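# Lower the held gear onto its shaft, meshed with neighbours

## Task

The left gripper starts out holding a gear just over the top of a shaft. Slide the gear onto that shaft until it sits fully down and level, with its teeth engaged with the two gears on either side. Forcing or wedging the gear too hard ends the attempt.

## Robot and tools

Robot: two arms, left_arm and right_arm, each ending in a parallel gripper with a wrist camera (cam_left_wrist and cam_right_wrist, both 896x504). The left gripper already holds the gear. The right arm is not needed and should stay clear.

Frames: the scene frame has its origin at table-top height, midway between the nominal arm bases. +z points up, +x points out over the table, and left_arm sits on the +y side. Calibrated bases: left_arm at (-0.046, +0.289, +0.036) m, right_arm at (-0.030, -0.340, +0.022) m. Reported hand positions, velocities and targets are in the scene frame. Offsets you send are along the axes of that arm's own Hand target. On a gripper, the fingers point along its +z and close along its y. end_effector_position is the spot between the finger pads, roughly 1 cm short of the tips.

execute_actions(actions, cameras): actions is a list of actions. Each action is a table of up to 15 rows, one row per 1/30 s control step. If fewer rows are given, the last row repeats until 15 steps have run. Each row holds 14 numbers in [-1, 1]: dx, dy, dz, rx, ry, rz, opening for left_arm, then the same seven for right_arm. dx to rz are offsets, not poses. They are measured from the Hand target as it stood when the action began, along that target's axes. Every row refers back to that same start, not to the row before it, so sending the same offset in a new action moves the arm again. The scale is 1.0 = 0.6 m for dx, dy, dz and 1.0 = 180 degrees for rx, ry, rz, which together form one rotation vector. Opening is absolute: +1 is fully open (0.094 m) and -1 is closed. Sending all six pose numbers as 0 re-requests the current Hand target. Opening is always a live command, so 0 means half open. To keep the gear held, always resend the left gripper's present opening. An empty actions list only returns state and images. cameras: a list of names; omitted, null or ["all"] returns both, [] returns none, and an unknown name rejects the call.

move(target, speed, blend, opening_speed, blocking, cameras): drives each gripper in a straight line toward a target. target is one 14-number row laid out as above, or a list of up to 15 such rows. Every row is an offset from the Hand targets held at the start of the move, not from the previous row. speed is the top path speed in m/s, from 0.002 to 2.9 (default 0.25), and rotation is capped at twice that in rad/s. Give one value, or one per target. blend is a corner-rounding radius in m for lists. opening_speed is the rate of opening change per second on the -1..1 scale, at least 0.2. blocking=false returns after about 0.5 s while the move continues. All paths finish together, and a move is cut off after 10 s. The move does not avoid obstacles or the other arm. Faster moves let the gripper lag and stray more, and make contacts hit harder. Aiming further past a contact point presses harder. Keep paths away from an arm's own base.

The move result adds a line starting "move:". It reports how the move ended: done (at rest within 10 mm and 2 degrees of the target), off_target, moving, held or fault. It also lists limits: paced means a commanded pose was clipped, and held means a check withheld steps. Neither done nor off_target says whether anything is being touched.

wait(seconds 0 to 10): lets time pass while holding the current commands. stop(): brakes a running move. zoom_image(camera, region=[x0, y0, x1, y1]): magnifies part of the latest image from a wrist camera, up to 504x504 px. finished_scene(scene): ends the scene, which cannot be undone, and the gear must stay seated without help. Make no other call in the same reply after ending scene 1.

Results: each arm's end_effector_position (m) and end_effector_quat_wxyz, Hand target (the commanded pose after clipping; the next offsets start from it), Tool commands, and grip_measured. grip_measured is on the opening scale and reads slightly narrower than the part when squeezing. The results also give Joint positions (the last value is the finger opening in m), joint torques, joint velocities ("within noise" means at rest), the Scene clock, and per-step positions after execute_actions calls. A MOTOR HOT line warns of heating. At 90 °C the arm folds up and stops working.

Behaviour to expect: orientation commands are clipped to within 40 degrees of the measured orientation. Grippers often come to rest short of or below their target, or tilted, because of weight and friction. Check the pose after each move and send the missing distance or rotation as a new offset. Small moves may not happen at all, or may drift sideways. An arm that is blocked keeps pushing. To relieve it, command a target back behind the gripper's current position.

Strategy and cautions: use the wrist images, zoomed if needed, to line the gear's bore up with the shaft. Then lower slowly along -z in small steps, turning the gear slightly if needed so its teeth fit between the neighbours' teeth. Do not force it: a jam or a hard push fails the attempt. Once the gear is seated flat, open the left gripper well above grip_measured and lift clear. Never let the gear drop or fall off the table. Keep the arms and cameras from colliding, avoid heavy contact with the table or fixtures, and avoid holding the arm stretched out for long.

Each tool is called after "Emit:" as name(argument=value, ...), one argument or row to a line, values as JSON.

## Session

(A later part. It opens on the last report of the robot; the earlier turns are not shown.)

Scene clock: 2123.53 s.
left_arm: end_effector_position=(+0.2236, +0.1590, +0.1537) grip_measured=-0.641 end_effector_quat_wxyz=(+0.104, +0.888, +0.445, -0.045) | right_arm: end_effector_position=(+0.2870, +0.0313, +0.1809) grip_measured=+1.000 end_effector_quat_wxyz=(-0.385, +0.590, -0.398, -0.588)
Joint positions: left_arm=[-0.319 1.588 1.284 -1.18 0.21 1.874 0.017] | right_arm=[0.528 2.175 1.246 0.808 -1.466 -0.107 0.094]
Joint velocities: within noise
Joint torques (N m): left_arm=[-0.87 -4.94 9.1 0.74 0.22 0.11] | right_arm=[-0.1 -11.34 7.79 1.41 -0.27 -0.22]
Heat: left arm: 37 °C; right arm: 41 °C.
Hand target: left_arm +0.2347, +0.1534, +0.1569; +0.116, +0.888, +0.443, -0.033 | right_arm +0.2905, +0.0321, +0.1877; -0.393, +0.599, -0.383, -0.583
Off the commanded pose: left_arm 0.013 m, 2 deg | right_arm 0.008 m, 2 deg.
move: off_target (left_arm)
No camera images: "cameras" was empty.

Emit:
move(
  target=[
    [0.0008,0.003,-0.001,0,0,0,-1,0,0,0,0,0,0,1],
  ],
  speed=0.02,
)

Emit:
zoom_image(
  camera="cam_right_wrist",
  region=[390, 260, 500, 370],
)

Emit:
zoom_image(
  camera="cam_left_wrist",
  region=[400, 220, 520, 320],
)

Scene clock: 2133.40 s.
left_arm: end_effector_position=(+0.2258, +0.1583, +0.1539) grip_measured=-0.641 end_effector_quat_wxyz=(+0.104, +0.888, +0.445, -0.044) | right_arm: end_effector_position=(+0.2870, +0.0312, +0.1809) grip_measured=+1.000 end_effector_quat_wxyz=(-0.385, +0.590, -0.398, -0.588)
Joint positions: left_arm=[-0.319 1.596 1.293 -1.181 0.21 1.874 0.017] | right_arm=[0.528 2.175 1.246 0.807 -1.466 -0.107 0.094]
Joint velocities: within noise
Joint torques (N m): left_arm=[-0.83 -5.14 9.02 0.71 0.19 0.11] | right_arm=[-0.14 -11.26 7.71 1.38 -0.28 -0.21]
Heat: left arm: 37 °C; right arm: 41 °C.
Hand target: left_arm +0.2364, +0.1528, +0.1577; +0.116, +0.888, +0.443, -0.033 | right_arm +0.2905, +0.0321, +0.1877; -0.393, +0.599, -0.383, -0.583
Off the commanded pose: left_arm 0.012 m, 2 deg | right_arm 0.008 m, 2 deg.
move: off_target (left_arm)
camera_calibration:
cam_left_wrist: T_world_to_cam=[[-0.781053, 0.604856, -0.155256, 0.108443], [0.554729, 0.786215, 0.272289, -0.254883], [0.28676, 0.126547, -0.949607, 0.148138], [0, 0, 0, 1]] pos_world=[0.183611, 0.116054, 0.226911]
cam_right_wrist: T_world_to_cam=[[0.919535, 0.392775, -0.0135536, -0.272184], [0.153809, -0.391394, -0.907278, 0.172596], [-0.36166, 0.832189, -0.420313, 0.244672], [0, 0, 0, 1]] pos_world=[0.312224, -0.0291532, 0.255743]

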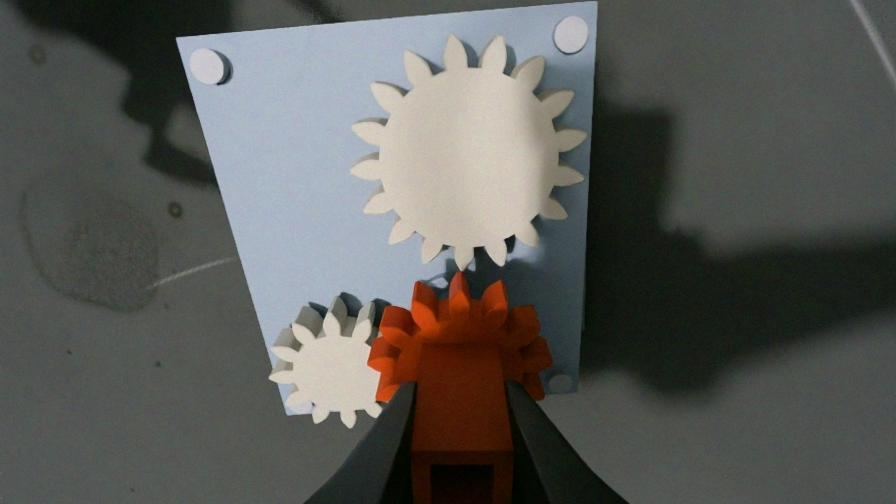

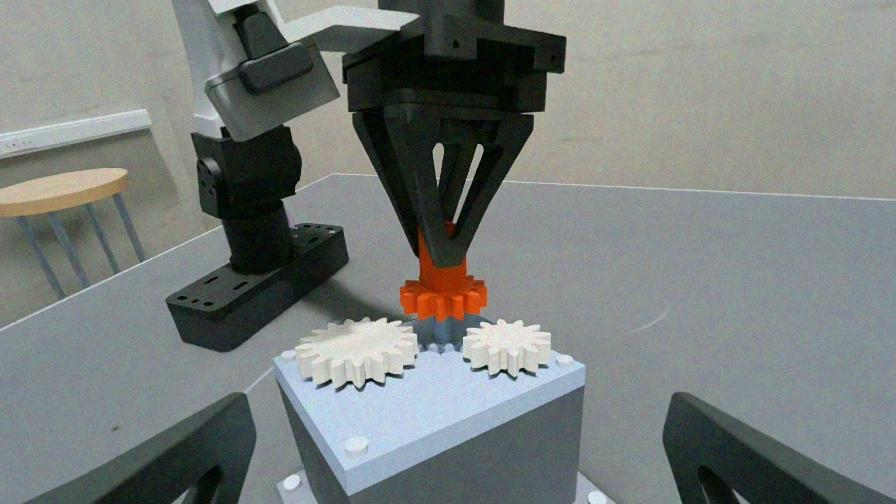

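Scaled by 4.582 from the camera's 896x504 image, which has a finer 1280x720 frame.

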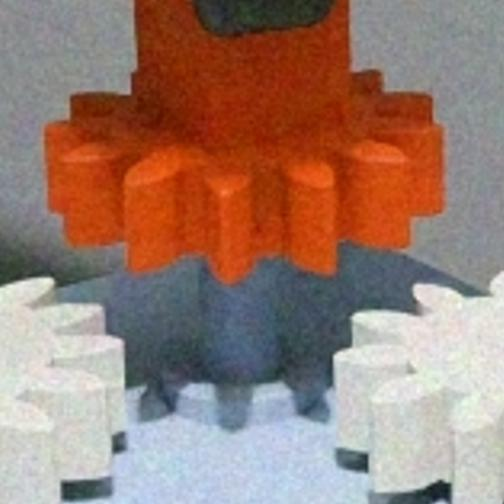

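Scaled by 4.200 from the camera's 896x504 image, which has a finer 1280x720 frame.

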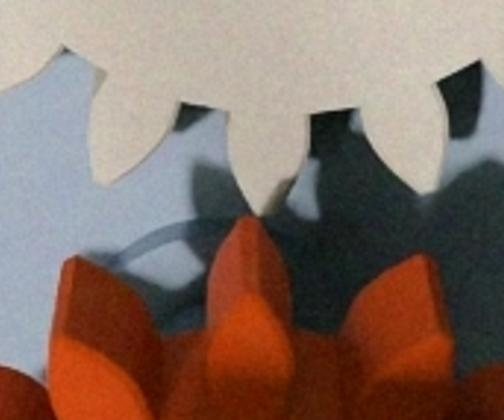

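Emit:
move(
  target=[
    [-0.0019,0.0015,0,0,0,0,-1,0,0,0,0,0,0,1],
    [-0.0019,0.0015,0.007,0,0,0,-1,0,0,0,0,0,0,1],
  ],
  speed=0.02,
)

Emit:
zoom_image(
  camera="cam_right_wrist",
  region=[390, 260, 500, 370],
)

Emit:
zoom_image(
  camera="cam_left_wrist",
  region=[400, 220, 520, 320],
)

Scene clock: 2146.27 s.
left_arm: end_effector_position=(+0.2257, +0.1582, +0.1538) grip_measured=-0.641 end_effector_quat_wxyz=(+0.103, +0.888, +0.447, -0.044) | right_arm: end_effector_position=(+0.2870, +0.0312, +0.1809) grip_measured=+1.000 end_effector_quat_wxyz=(-0.385, +0.590, -0.398, -0.588)
Joint positions: left_arm=[-0.322 1.596 1.293 -1.181 0.206 1.868 0.017] | right_arm=[0.528 2.175 1.246 0.807 -1.466 -0.107 0.094]
Joint velocities: within noise
Joint torques (N m): left_arm=[-1.24 -4.74 8.03 0.91 0.22 0.09] | right_arm=[0.02 -11.37 7.62 1.4 -0.28 -0.2]
Heat: left arm: 39 °C; right arm: 41 °C.
Hand target: left_arm +0.2366, +0.1505, +0.1539; +0.115, +0.888, +0.443, -0.033 | right_arm +0.2905, +0.0321, +0.1877; -0.393, +0.599, -0.383, -0.583
Off the commanded pose: left_arm 0.013 m, 2 deg | right_arm 0.008 m, 2 deg.
move: off_target (left_arm)
camera_calibration:
cam_left_wrist: T_world_to_cam=[[-0.783251, 0.602582, -0.153012, 0.108931], [0.55193, 0.787242, 0.274998, -0.254578], [0.286166, 0.130941, -0.949191, 0.147529], [0, 0, 0, 1]] pos_world=[0.183612, 0.115457, 0.22671]
cam_right_wrist: T_world_to_cam=[[0.919567, 0.392713, -0.013172, -0.272201], [0.154129, -0.391335, -0.907249, 0.172506], [-0.361443, 0.832246, -0.420387, 0.244588], [0, 0, 0, 1]] pos_world=[0.312124, -0.0291532, 0.255742]

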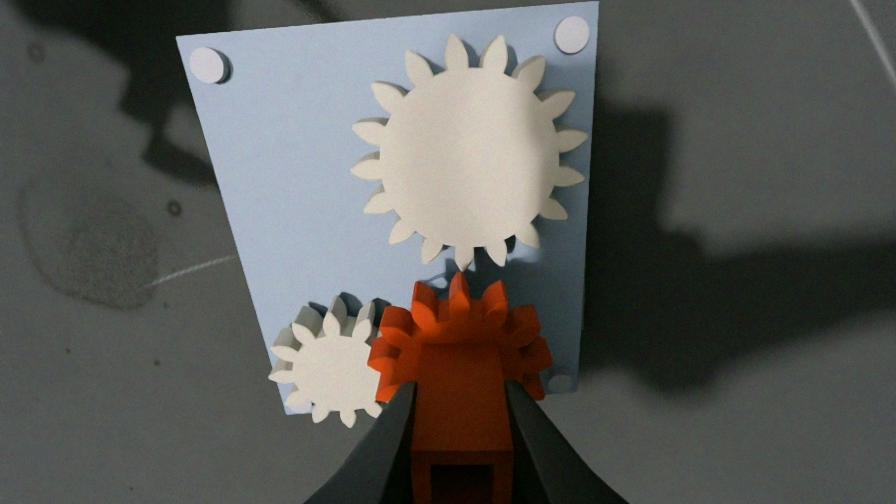

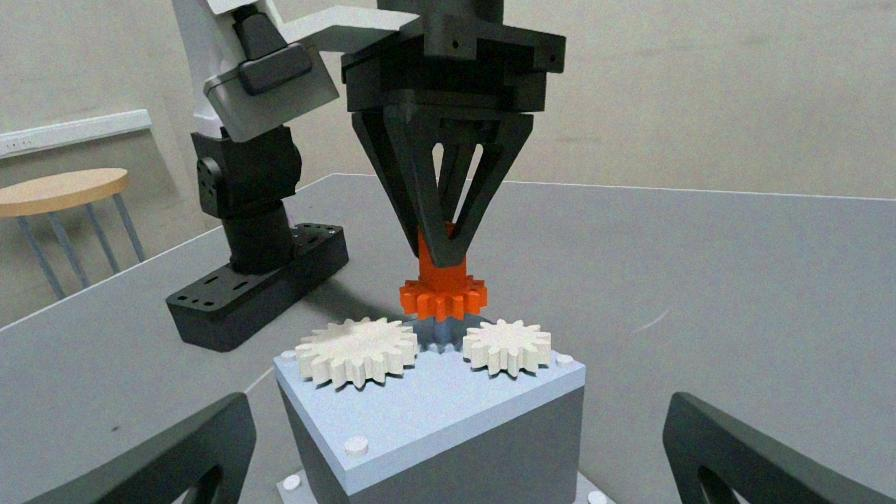

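Scaled by 4.582 from the camera's 896x504 image, which has a finer 1280x720 frame.

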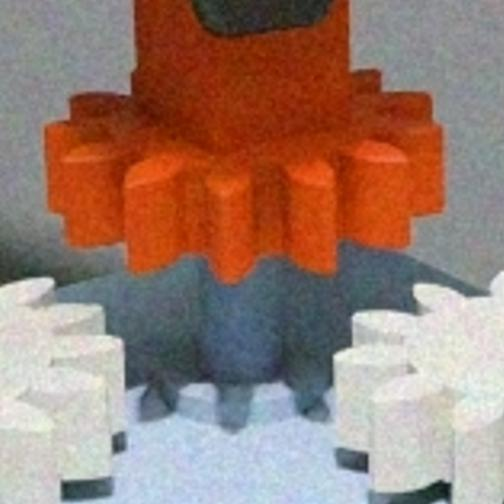

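Scaled by 4.200 from the camera's 896x504 image, which has a finer 1280x720 frame.

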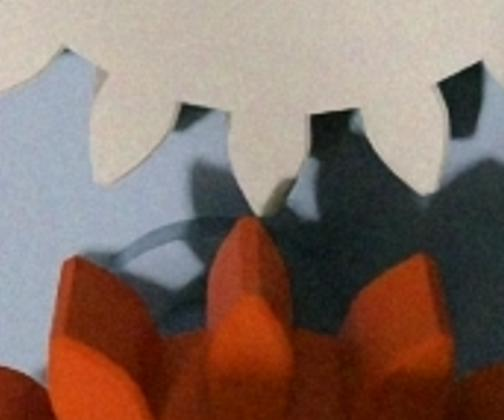

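Emit:
zoom_image(
  camera="cam_right_wrist",
  region=[420, 300, 470, 350],
)

Scaled by 10.080 from the camera's 896x504 image, which has a finer 1280x720 frame.

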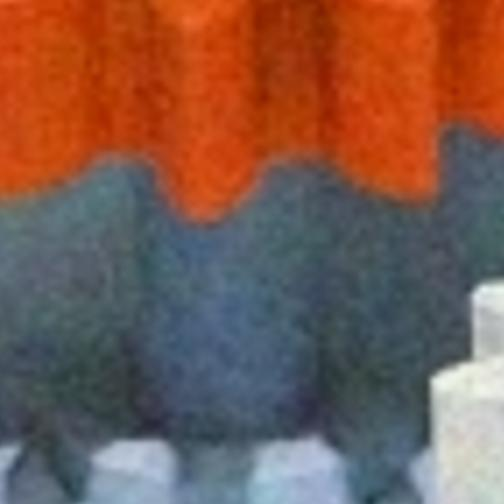

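Emit:
move(
  target=[
    [0,0,0.004,0,0,0.022,-1,0,0,0,0,0,0,1],
    [0,0,0.006,0,0,-0.022,-1,0,0,0,0,0,0,1],
    [0,0,0.008,0,0,0.022,-1,0,0,0,0,0,0,1],
    [0,0,0.01,0,0,-0.022,-1,0,0,0,0,0,0,1],
    [0,0,0.01,0,0,0,-1,0,0,0,0,0,0,1],
  ],
  speed=0.08,
)

Emit:
zoom_image(
  camera="cam_right_wrist",
  region=[390, 260, 500, 370],
)

Emit:
zoom_image(
  camera="cam_left_wrist",
  region=[400, 220, 520, 320],
)

Scene clock: 2166.30 s.
left_arm: end_effector_position=(+0.2261, +0.1575, +0.1538) grip_measured=-0.641 end_effector_quat_wxyz=(+0.102, +0.883, +0.456, -0.043) | right_arm: end_effector_position=(+0.2870, +0.0312, +0.1808) grip_measured=+1.000 end_effector_quat_wxyz=(-0.385, +0.590, -0.398, -0.588)
Joint positions: left_arm=[-0.325 1.596 1.293 -1.177 0.203 1.844 0.017] | right_arm=[0.528 2.175 1.246 0.807 -1.466 -0.107 0.094]
Joint velocities: within noise
Joint torques (N m): left_arm=[-1.46 -4.41 6.28 1.14 0.22 0.26] | right_arm=[0.01 -11.37 7.8 1.41 -0.28 -0.2]
Heat: left arm: 40 °C; right arm: 42 °C.
Hand target: left_arm +0.2368, +0.1490, +0.1481; +0.116, +0.888, +0.443, -0.033 | right_arm +0.2905, +0.0321, +0.1877; -0.393, +0.599, -0.383, -0.583
Off the commanded pose: left_arm 0.015 m, 3 deg | right_arm 0.008 m, 2 deg.
move: off_target (left_arm)
camera_calibration:
cam_left_wrist: T_world_to_cam=[[-0.795994, 0.586167, -0.151005, 0.114841], [0.53573, 0.798349, 0.275013, -0.252428], [0.281758, 0.138011, -0.949508, 0.147388], [0, 0, 0, 1]] pos_world=[0.185118, 0.113868, 0.226708]
cam_right_wrist: T_world_to_cam=[[0.919535, 0.392773, -0.0135518, -0.272185], [0.153843, -0.391469, -0.90724, 0.172574], [-0.361645, 0.832155, -0.420395, 0.244687], [0, 0, 0, 1]] pos_world=[0.312224, -0.0291532, 0.255743]

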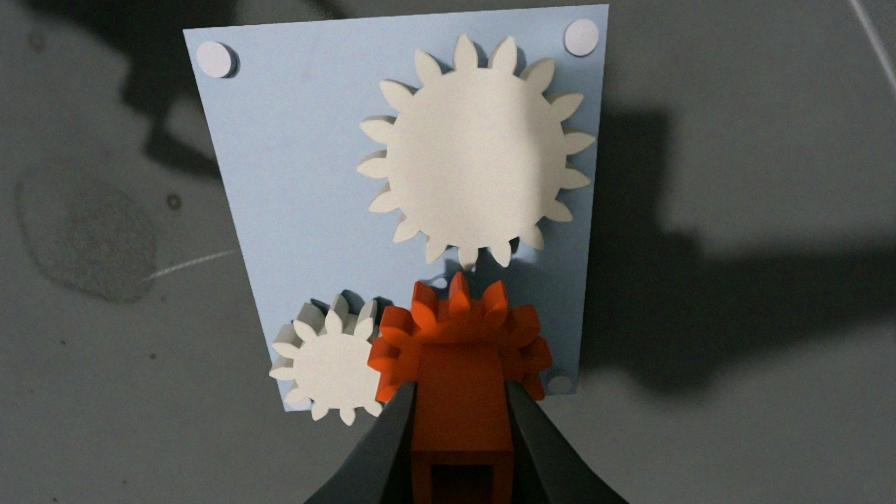

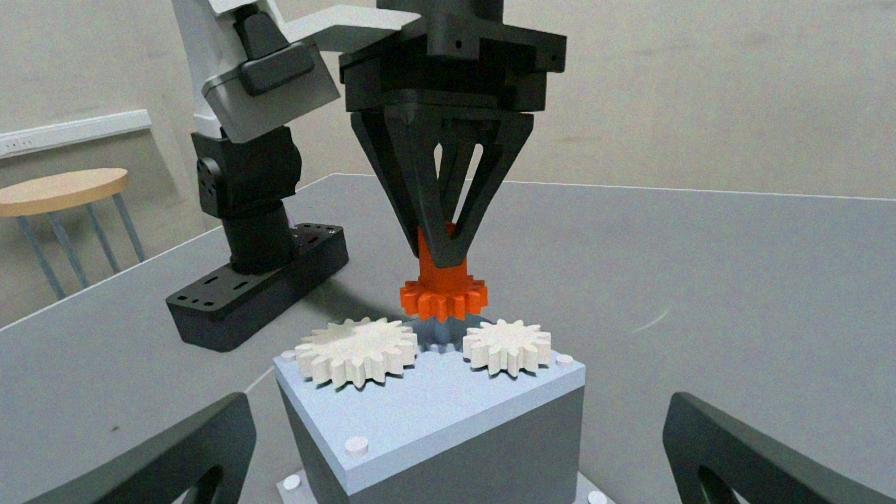

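Scaled by 4.582 from the camera's 896x504 image, which has a finer 1280x720 frame.

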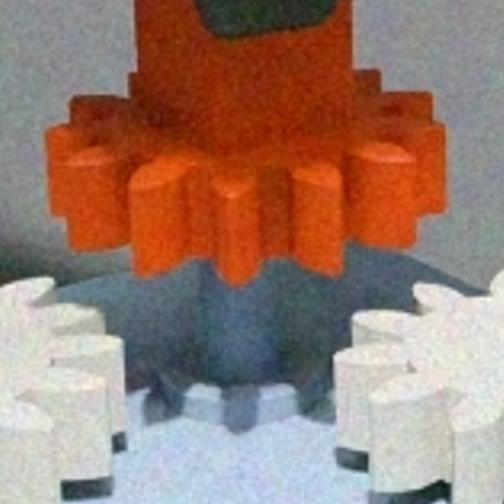

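Scaled by 4.200 from the camera's 896x504 image, which has a finer 1280x720 frame.

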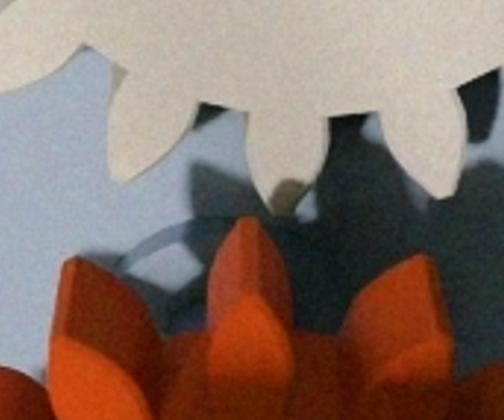

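Emit:
move(
  target=[
    [0.0056,-0.0009,0.004,0,0,0,-1,0,0,0,0,0,0,1],
    [0.0056,-0.0009,0.008,0,0,0.015,-1,0,0,0,0,0,0,1],
    [0.0056,-0.0009,0.01,0,0,-0.015,-1,0,0,0,0,0,0,1],
    [0.0056,-0.0009,0.011,0,0,0.0,-1,0,0,0,0,0,0,1],
  ],
  speed=0.05,
  cameras=["cam_right_wrist"],
)

Emit:
zoom_image(
  camera="cam_right_wrist",
  region=[390, 260, 500, 370],
)

Scene clock: 2179.17 s.
left_arm: end_effector_position=(+0.2266, +0.1575, +0.1537) grip_measured=-0.641 end_effector_quat_wxyz=(+0.103, +0.885, +0.453, -0.042) | right_arm: end_effector_position=(+0.2870, +0.0312, +0.1808) grip_measured=+1.000 end_effector_quat_wxyz=(-0.385, +0.590, -0.398, -0.588)
Joint positions: left_arm=[-0.325 1.596 1.293 -1.175 0.202 1.851 0.017] | right_arm=[0.528 2.175 1.246 0.807 -1.466 -0.108 0.094]
Joint velocities: within noise
Joint torques (N m): left_arm=[-0.83 -3.81 4.55 1.38 0.25 0.28] | right_arm=[-0.05 -11.34 7.71 1.42 -0.3 -0.21]
Heat: left arm: 39 °C; right arm: 42 °C.
Hand target: left_arm +0.2388, +0.1504, +0.1411; +0.116, +0.888, +0.443, -0.033 | right_arm +0.2905, +0.0321, +0.1877; -0.393, +0.600, -0.383, -0.583
Off the commanded pose: left_arm 0.019 m, 2 deg | right_arm 0.008 m, 2 deg.
move: off_target (left_arm)
camera_calibration:
cam_right_wrist: T_world_to_cam=[[0.919567, 0.392713, -0.013172, -0.272201], [0.154129, -0.391335, -0.907249, 0.172506], [-0.361443, 0.832246, -0.420387, 0.244588], [0, 0, 0, 1]] pos_world=[0.312124, -0.0291532, 0.255742]
Images, in order (width x height): cam_right_wrist 896x504.

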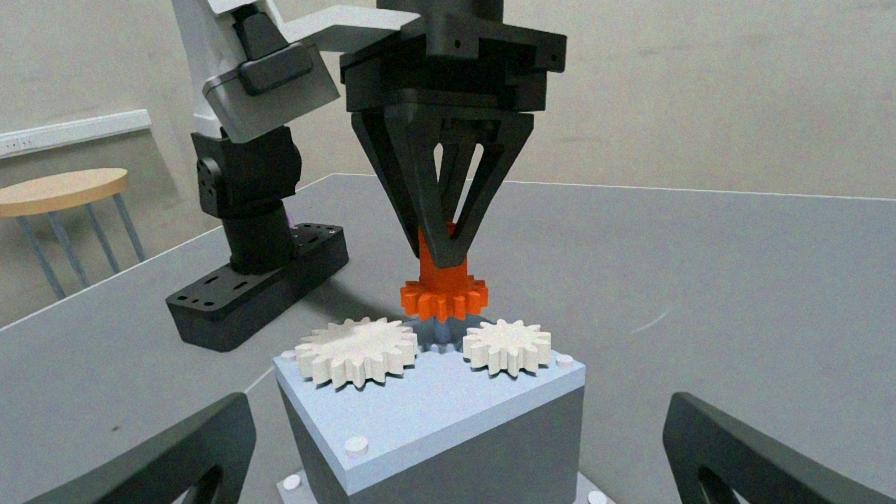

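Scaled by 4.582 from the camera's 896x504 image, which has a finer 1280x720 frame.

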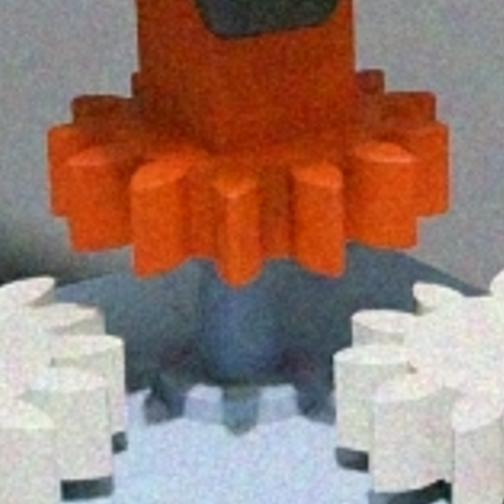

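Emit:
move(
  target=[
    [-0.0008,-0.005,-0.003,0,0,0.015,-1,0,0,0,0,0,0,1],
    [-0.0017,-0.0097,-0.003,0,0,-0.015,-1,0,0,0,0,0,0,1],
    [-0.0017,-0.0097,-0.003,0,0,0.0,-1,0,0,0,0,0,0,1],
  ],
  speed=0.05,
  cameras=["cam_right_wrist"],
)

Emit:
zoom_image(
  camera="cam_right_wrist",
  region=[390, 260, 500, 370],
)

Scene clock: 2193.60 s.
left_arm: end_effector_position=(+0.2262, +0.1576, +0.1534) grip_measured=-0.641 end_effector_quat_wxyz=(+0.106, +0.885, +0.451, -0.038) | right_arm: end_effector_position=(+0.2870, +0.0312, +0.1808) grip_measured=+1.000 end_effector_quat_wxyz=(-0.385, +0.590, -0.398, -0.588)
Joint positions: left_arm=[-0.325 1.585 1.28 -1.163 0.202 1.854 0.017] | right_arm=[0.528 2.175 1.246 0.806 -1.466 -0.108 0.094]
Joint velocities: within noise
Joint torques (N m): left_arm=[-0.51 -4.74 3.96 1.26 0.25 0.3] | right_arm=[-0.05 -11.33 7.76 1.42 -0.28 -0.2]
Heat: left arm: 38 °C; right arm: 42 °C.
Hand target: left_arm +0.2334, +0.1534, +0.1420; +0.115, +0.888, +0.443, -0.033 | right_arm +0.2905, +0.0321, +0.1877; -0.393, +0.599, -0.383, -0.583
Off the commanded pose: left_arm 0.014 m, 2 deg | right_arm 0.008 m, 2 deg.
move: off_target (left_arm)
camera_calibration:
cam_right_wrist: T_world_to_cam=[[0.919542, 0.392758, -0.0135879, -0.272179], [0.153806, -0.391485, -0.907239, 0.172494], [-0.361645, 0.832154, -0.420395, 0.244645], [0, 0, 0, 1]] pos_world=[0.312224, -0.0291532, 0.255643]
Images, in order (width x height): cam_right_wrist 896x504.

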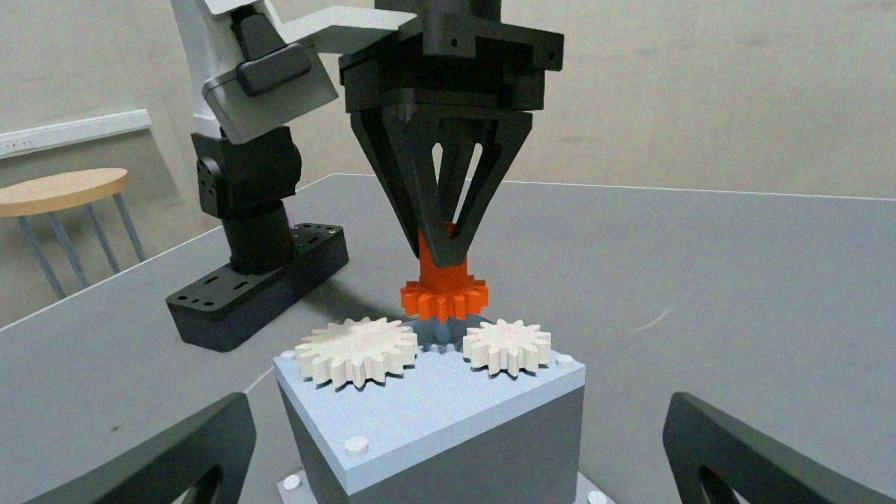

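Scaled by 4.582 from the camera's 896x504 image, which has a finer 1280x720 frame.

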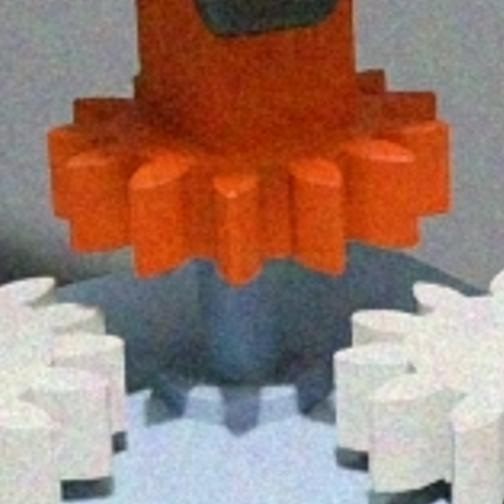

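Emit:
move(
  target=[
    [-0.0012,-0.006,-0.01,0,0,0.015,-1,0,0,0,0,0,0,1],
    [-0.0012,-0.006,-0.01,0,0,-0.015,-1,0,0,0,0,0,0,1],
    [-0.0012,-0.006,-0.01,0,0,0.0,-1,0,0,0,0,0,0,1],
  ],
  speed=0.05,
)

Emit:
zoom_image(
  camera="cam_right_wrist",
  region=[390, 260, 500, 370],
)

Emit:
zoom_image(
  camera="cam_left_wrist",
  region=[400, 220, 520, 320],
)

Scene clock: 2203.97 s.
left_arm: end_effector_position=(+0.2261, +0.1577, +0.1536) grip_measured=-0.641 end_effector_quat_wxyz=(+0.108, +0.887, +0.448, -0.037) | right_arm: end_effector_position=(+0.2870, +0.0312, +0.1808) grip_measured=+1.000 end_effector_quat_wxyz=(-0.385, +0.590, -0.398, -0.588)
Joint positions: left_arm=[-0.324 1.581 1.276 -1.16 0.203 1.86 0.017] | right_arm=[0.528 2.175 1.246 0.806 -1.466 -0.108 0.094]
Joint velocities: within noise
Joint torques (N m): left_arm=[-0.02 -5.79 4.6 1 0.27 0.28] | right_arm=[-0.08 -11.33 7.77 1.4 -0.31 -0.21]
Heat: left arm: 37 °C; right arm: 42 °C.
Hand target: left_arm +0.2299, +0.1563, +0.1473; +0.116, +0.888, +0.443, -0.033 | right_arm +0.2905, +0.0321, +0.1877; -0.393, +0.599, -0.383, -0.583
Off the commanded pose: left_arm 0.007 m, 1 deg | right_arm 0.008 m, 2 deg.
move: done
camera_calibration:
cam_left_wrist: T_world_to_cam=[[-0.784087, 0.597415, -0.168234, 0.11285], [0.542605, 0.791419, 0.281489, -0.254015], [0.301309, 0.129427, -0.944702, 0.143359], [0, 0, 0, 1]] pos_world=[0.183119, 0.115059, 0.22592]
cam_right_wrist: T_world_to_cam=[[0.919542, 0.392758, -0.0135879, -0.272179], [0.153806, -0.391485, -0.907239, 0.172494], [-0.361645, 0.832154, -0.420395, 0.244645], [0, 0, 0, 1]] pos_world=[0.312224, -0.0291532, 0.255643]

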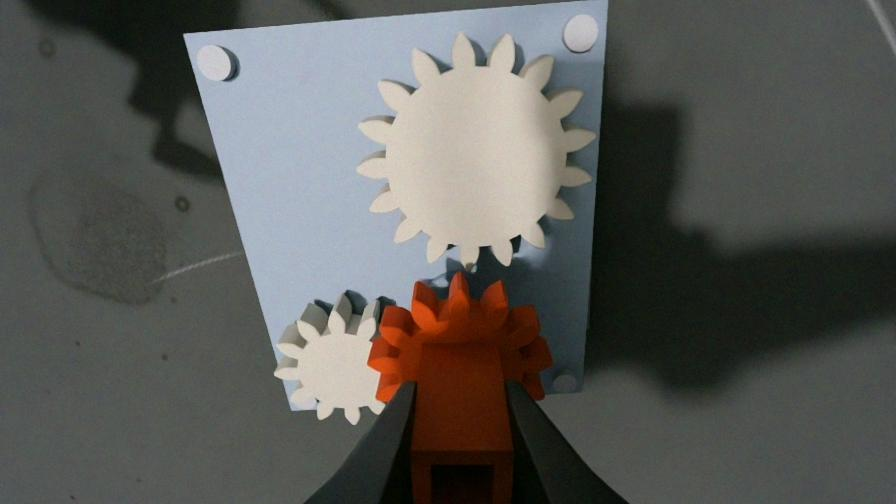

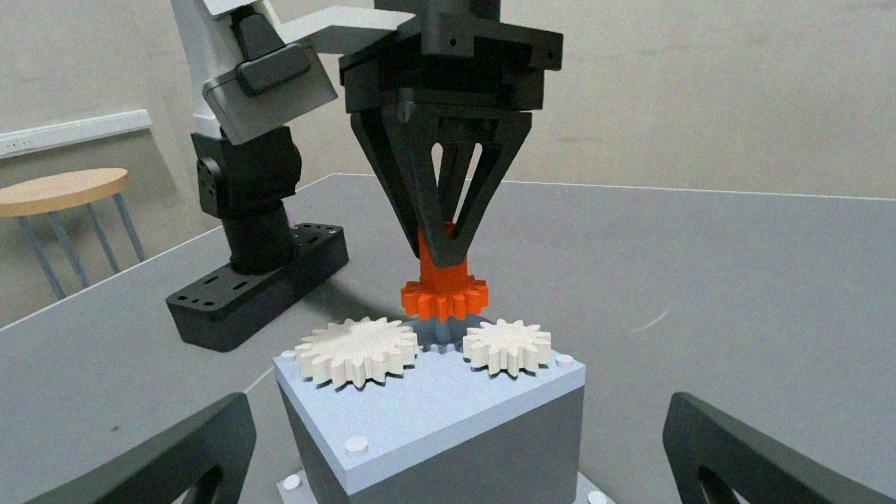

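Scaled by 4.582 from the camera's 896x504 image, which has a finer 1280x720 frame.

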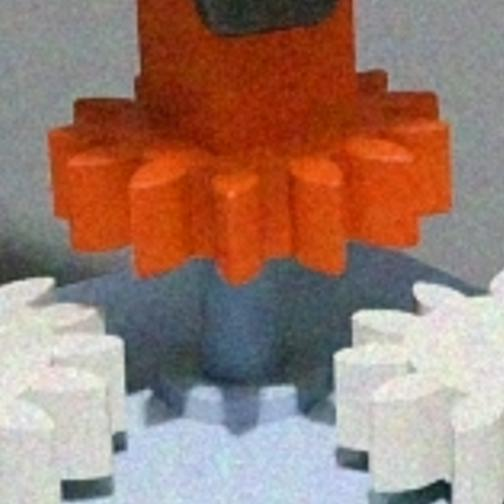

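Scaled by 4.200 from the camera's 896x504 image, which has a finer 1280x720 frame.

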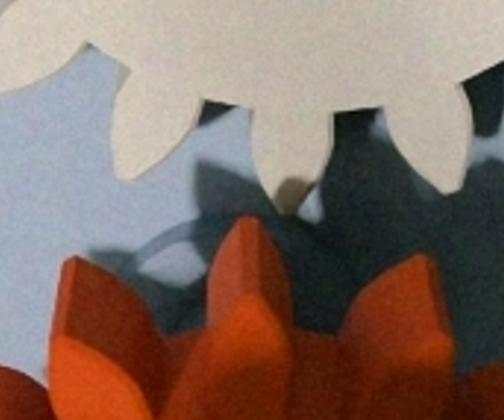

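Emit:
move(
  target=[
    [-0.003,-0.004,-0.008,0,0,0.01,-1,0,0,0,0,0,0,1],
    [-0.003,-0.004,-0.008,0,0,-0.01,-1,0,0,0,0,0,0,1],
    [-0.003,-0.004,-0.008,0,0,0.0,-1,0,0,0,0,0,0,1],
  ],
  speed=0.05,
)

Emit:
zoom_image(
  camera="cam_right_wrist",
  region=[390, 260, 500, 370],
)

Scene clock: 2214.83 s.
left_arm: end_effector_position=(+0.2261, +0.1577, +0.1538) grip_measured=-0.641 end_effector_quat_wxyz=(+0.108, +0.887, +0.448, -0.036) | right_arm: end_effector_position=(+0.2870, +0.0312, +0.1808) grip_measured=+1.000 end_effector_quat_wxyz=(-0.385, +0.590, -0.398, -0.588)
Joint positions: left_arm=[-0.324 1.58 1.276 -1.16 0.203 1.86 0.017] | right_arm=[0.528 2.175 1.246 0.806 -1.466 -0.108 0.094]
Joint velocities: within noise
Joint torques (N m): left_arm=[-0.05 -6.97 4.96 0.79 0.26 0.26] | right_arm=[-0.05 -11.36 7.73 1.42 -0.28 -0.23]
Heat: left arm: 37 °C; right arm: 42 °C.
Hand target: left_arm +0.2267, +0.1574, +0.1518; +0.116, +0.888, +0.443, -0.033 | right_arm +0.2905, +0.0321, +0.1877; -0.393, +0.599, -0.383, -0.583
Off the commanded pose: left_arm 0.002 m, 1 deg | right_arm 0.008 m, 2 deg.
move: done
camera_calibration:
cam_left_wrist: T_world_to_cam=[[-0.783679, 0.597731, -0.169012, 0.112871], [0.542751, 0.791246, 0.281695, -0.25407], [0.302108, 0.129028, -0.944501, 0.143434], [0, 0, 0, 1]] pos_world=[0.183019, 0.115059, 0.22612]
cam_right_wrist: T_world_to_cam=[[0.919542, 0.392758, -0.0135879, -0.272179], [0.153806, -0.391485, -0.907239, 0.172494], [-0.361645, 0.832154, -0.420395, 0.244645], [0, 0, 0, 1]] pos_world=[0.312224, -0.0291532, 0.255643]

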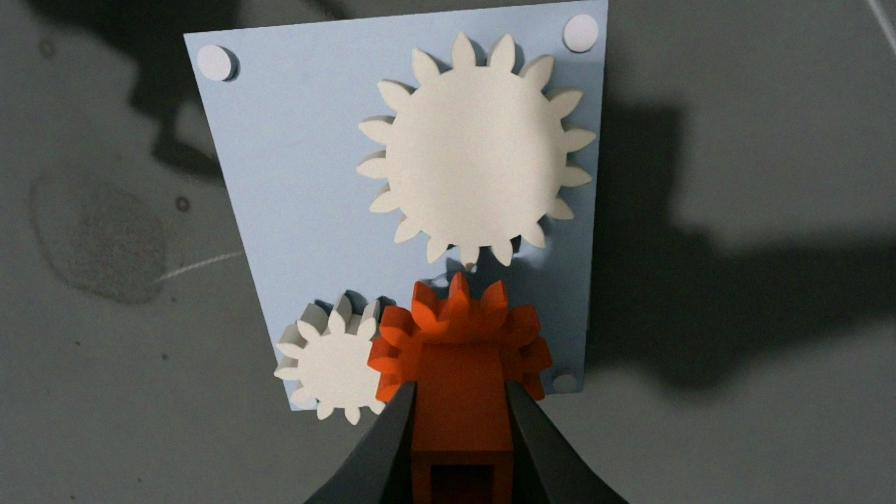

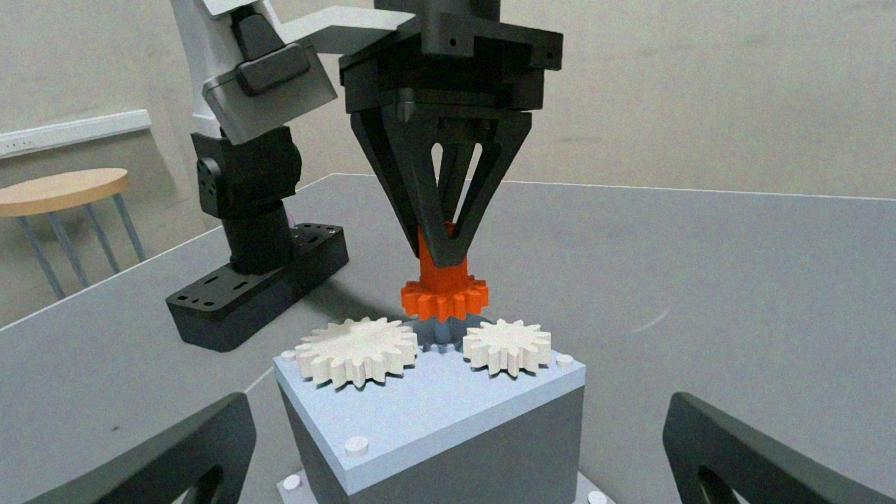

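Scaled by 4.582 from the camera's 896x504 image, which has a finer 1280x720 frame.

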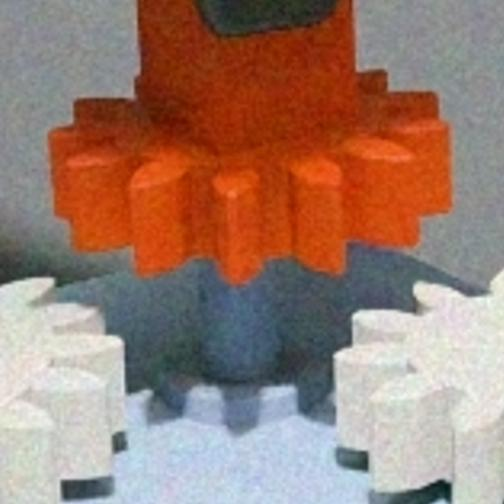

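Emit:
move(
  target=[
    [-0.003,-0.004,0.001,0,0,0.01,-1,0,0,0,0,0,0,1],
    [-0.003,-0.004,0.001,0,0,0.0,-1,0,0,0,0,0,0,1],
  ],
  speed=0.05,
  cameras=[],
)

Emit:
move(
  target=[
    [-0.002,-0.003,0.001,0,0,0.01,-1,0,0,0,0,0,0,1],
    [-0.002,-0.003,0.001,0,0,0.0,-1,0,0,0,0,0,0,1],
  ],
  speed=0.05,
)

Emit:
zoom_image(
  camera="cam_right_wrist",
  region=[390, 260, 500, 370],
)

Emit:
zoom_image(
  camera="cam_left_wrist",
  region=[400, 220, 520, 320],
)

Scene clock: 2226.23 s.
left_arm: end_effector_position=(+0.2255, +0.1579, +0.1537) grip_measured=-0.641 end_effector_quat_wxyz=(+0.113, +0.890, +0.440, -0.031) | right_arm: end_effector_position=(+0.2870, +0.0312, +0.1808) grip_measured=+1.000 end_effector_quat_wxyz=(-0.385, +0.590, -0.399, -0.588)
Joint positions: left_arm=[-0.324 1.567 1.261 -1.146 0.203 1.876 0.017] | right_arm=[0.528 2.175 1.246 0.806 -1.466 -0.108 0.094]
Joint velocities: within noise
Joint torques (N m): left_arm=[-0.4 -6.69 5.05 0.71 0.28 0.11] | right_arm=[-0.01 -11.41 7.77 1.4 -0.27 -0.2]
Heat: left arm: 36 °C; right arm: 42 °C.
Hand target: left_arm +0.2236, +0.1573, +0.1511; +0.115, +0.888, +0.443, -0.033 | right_arm +0.2905, +0.0321, +0.1877; -0.393, +0.599, -0.383, -0.583
Off the commanded pose: left_arm 0.003 m, 1 deg | right_arm 0.008 m, 2 deg.
move: done
No camera images: "cameras" was empty.

Scene clock: 2227.27 s.
left_arm: end_effector_position=(+0.2252, +0.1580, +0.1536) grip_measured=-0.641 end_effector_quat_wxyz=(+0.115, +0.890, +0.441, -0.029) | right_arm: end_effector_position=(+0.2870, +0.0312, +0.1808) grip_measured=+1.000 end_effector_quat_wxyz=(-0.385, +0.590, -0.399, -0.588)
Joint positions: left_arm=[-0.324 1.559 1.252 -1.137 0.203 1.874 0.017] | right_arm=[0.528 2.175 1.246 0.806 -1.466 -0.108 0.094]
Joint velocities: within noise
Joint torques (N m): left_arm=[-0.7 -6.54 4.94 0.66 0.24 0.12] | right_arm=[-0.06 -11.43 7.71 1.42 -0.29 -0.21]
Heat: left arm: 36 °C; right arm: 42 °C.
Hand target: left_arm +0.2215, +0.1573, +0.1504; +0.115, +0.888, +0.443, -0.033 | right_arm +0.2905, +0.0321, +0.1877; -0.393, +0.599, -0.383, -0.583
Off the commanded pose: left_arm 0.005 m, 1 deg | right_arm 0.008 m, 2 deg.
move: done
camera_calibration:
cam_left_wrist: T_world_to_cam=[[-0.772021, 0.606806, -0.189129, 0.110975], [0.546888, 0.785809, 0.288821, -0.254932], [0.323878, 0.119543, -0.938516, 0.139172], [0, 0, 0, 1]] pos_world=[0.18002, 0.11635, 0.225233]
cam_right_wrist: T_world_to_cam=[[0.919543, 0.392742, -0.0139286, -0.272093], [0.153526, -0.391632, -0.907223, 0.172573], [-0.36176, 0.832093, -0.420419, 0.244685], [0, 0, 0, 1]] pos_world=[0.312224, -0.0291531, 0.255643]

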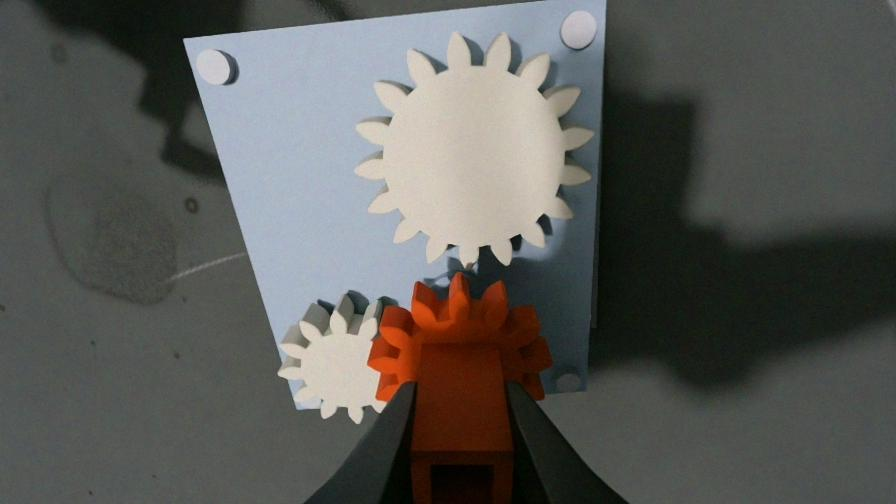

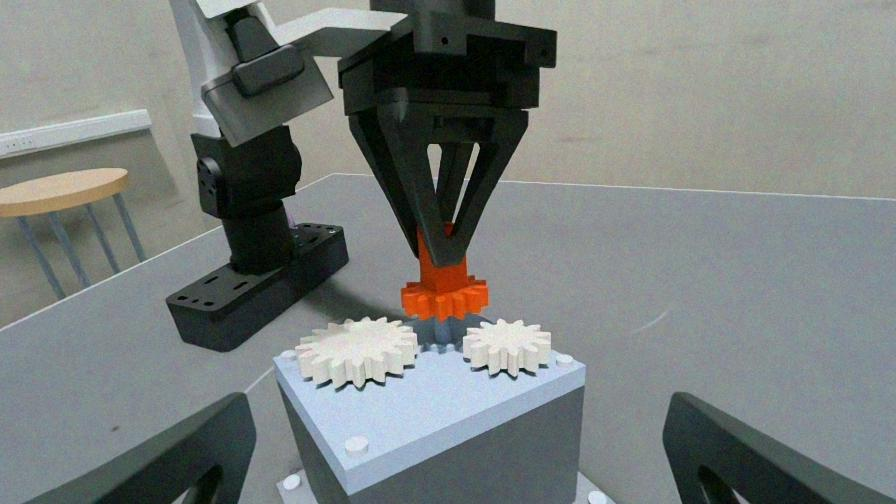

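Scaled by 4.582 from the camera's 896x504 image, which has a finer 1280x720 frame.

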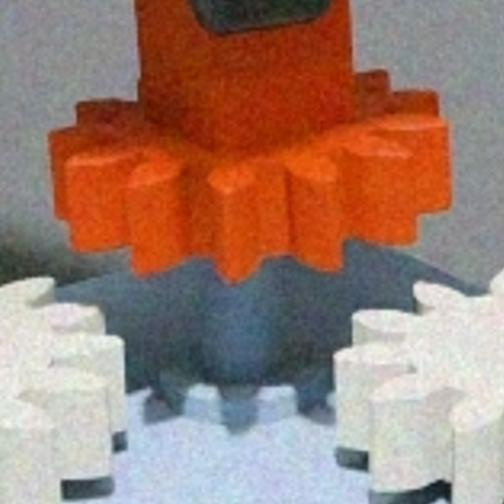

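Scaled by 4.200 from the camera's 896x504 image, which has a finer 1280x720 frame.

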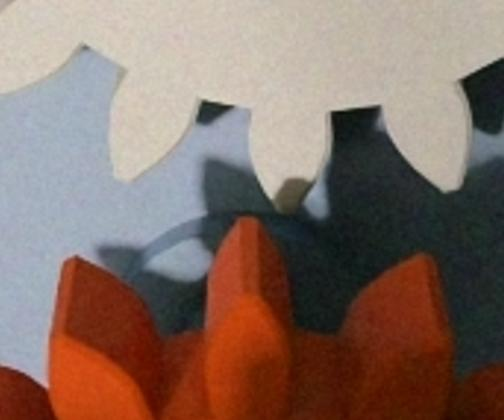

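Emit:
move(
  target=[
    [0.011,0.0085,-0.045,0,0,0,-1,0,0,0,0,0,0,1],
    [0.0023,0.01,-0.045,0,0,0,-1,0,0,0,0,0,0,1],
    [0.0023,0.01,-0.0057,0,0,0,-1,0,0,0,0,0,0,1],
  ],
  speed=0.04,
)

Emit:
zoom_image(
  camera="cam_right_wrist",
  region=[390, 260, 500, 370],
)

Emit:
zoom_image(
  camera="cam_left_wrist",
  region=[400, 220, 520, 320],
)

Scene clock: 2279.17 s.
left_arm: end_effector_position=(+0.2255, +0.1591, +0.1568) grip_measured=-0.641 end_effector_quat_wxyz=(+0.112, +0.889, +0.443, -0.033) | right_arm: end_effector_position=(+0.2870, +0.0312, +0.1808) grip_measured=+1.000 end_effector_quat_wxyz=(-0.385, +0.590, -0.398, -0.588)
Joint positions: left_arm=[-0.32 1.568 1.274 -1.162 0.203 1.874 0.017] | right_arm=[0.528 2.175 1.246 0.806 -1.466 -0.108 0.094]
Joint velocities: within noise
Joint torques (N m): left_arm=[-0.81 -5.55 6.32 0.72 0.25 0.07] | right_arm=[0.01 -11.33 7.75 1.42 -0.29 -0.2]
Heat: left arm: 36 °C; right arm: 42 °C.
Hand target: left_arm +0.2270, +0.1557, +0.1545; +0.115, +0.888, +0.443, -0.033 | right_arm +0.2905, +0.0321, +0.1877; -0.393, +0.599, -0.383, -0.583
Off the commanded pose: left_arm 0.004 m, 0 deg | right_arm 0.008 m, 2 deg.
move: done
camera_calibration:
cam_left_wrist: T_world_to_cam=[[-0.776271, 0.604386, -0.179224, 0.110923], [0.546926, 0.78707, 0.285294, -0.256497], [0.31349, 0.123443, -0.941534, 0.144094], [0, 0, 0, 1]] pos_world=[0.181219, 0.117053, 0.228727]
cam_right_wrist: T_world_to_cam=[[0.919542, 0.392756, -0.0135861, -0.272088], [0.15384, -0.39156, -0.907201, 0.172487], [-0.361629, 0.83212, -0.420477, 0.244624], [0, 0, 0, 1]] pos_world=[0.312124, -0.0291531, 0.255643]

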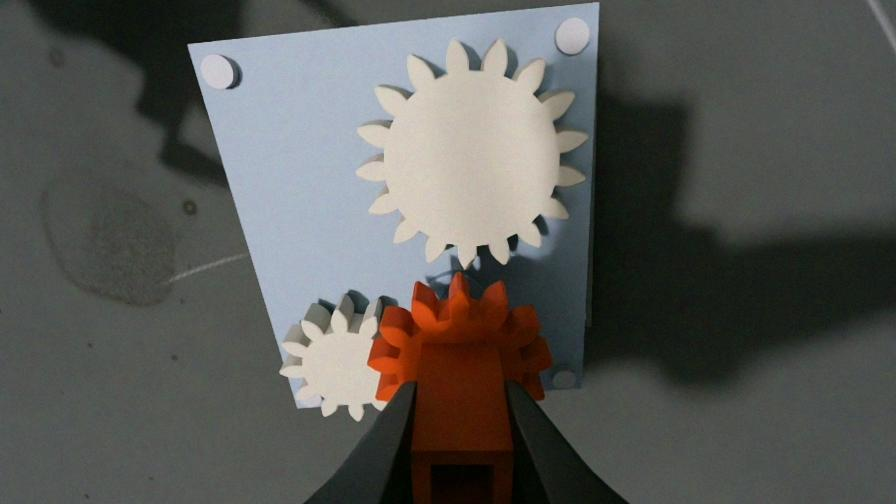

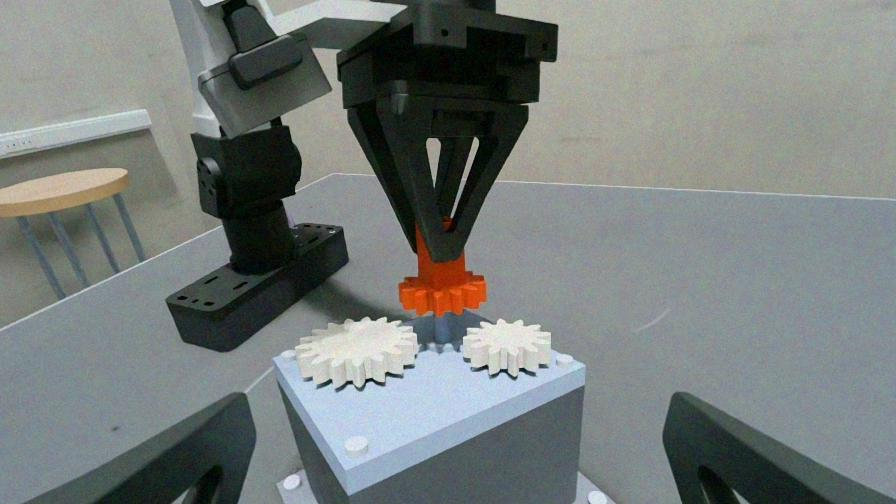

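Scaled by 4.582 from the camera's 896x504 image, which has a finer 1280x720 frame.

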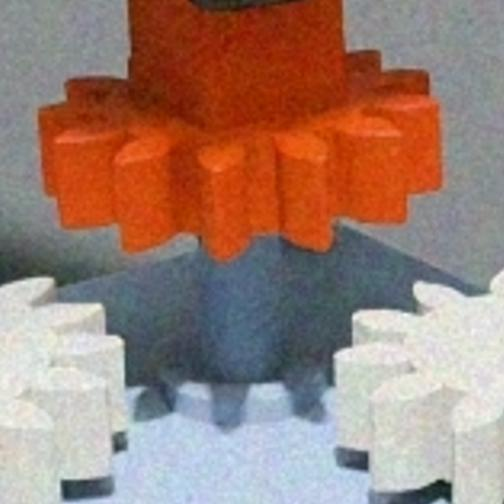

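Scaled by 4.200 from the camera's 896x504 image, which has a finer 1280x720 frame.

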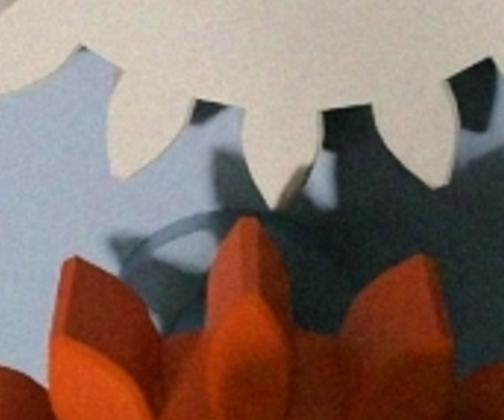

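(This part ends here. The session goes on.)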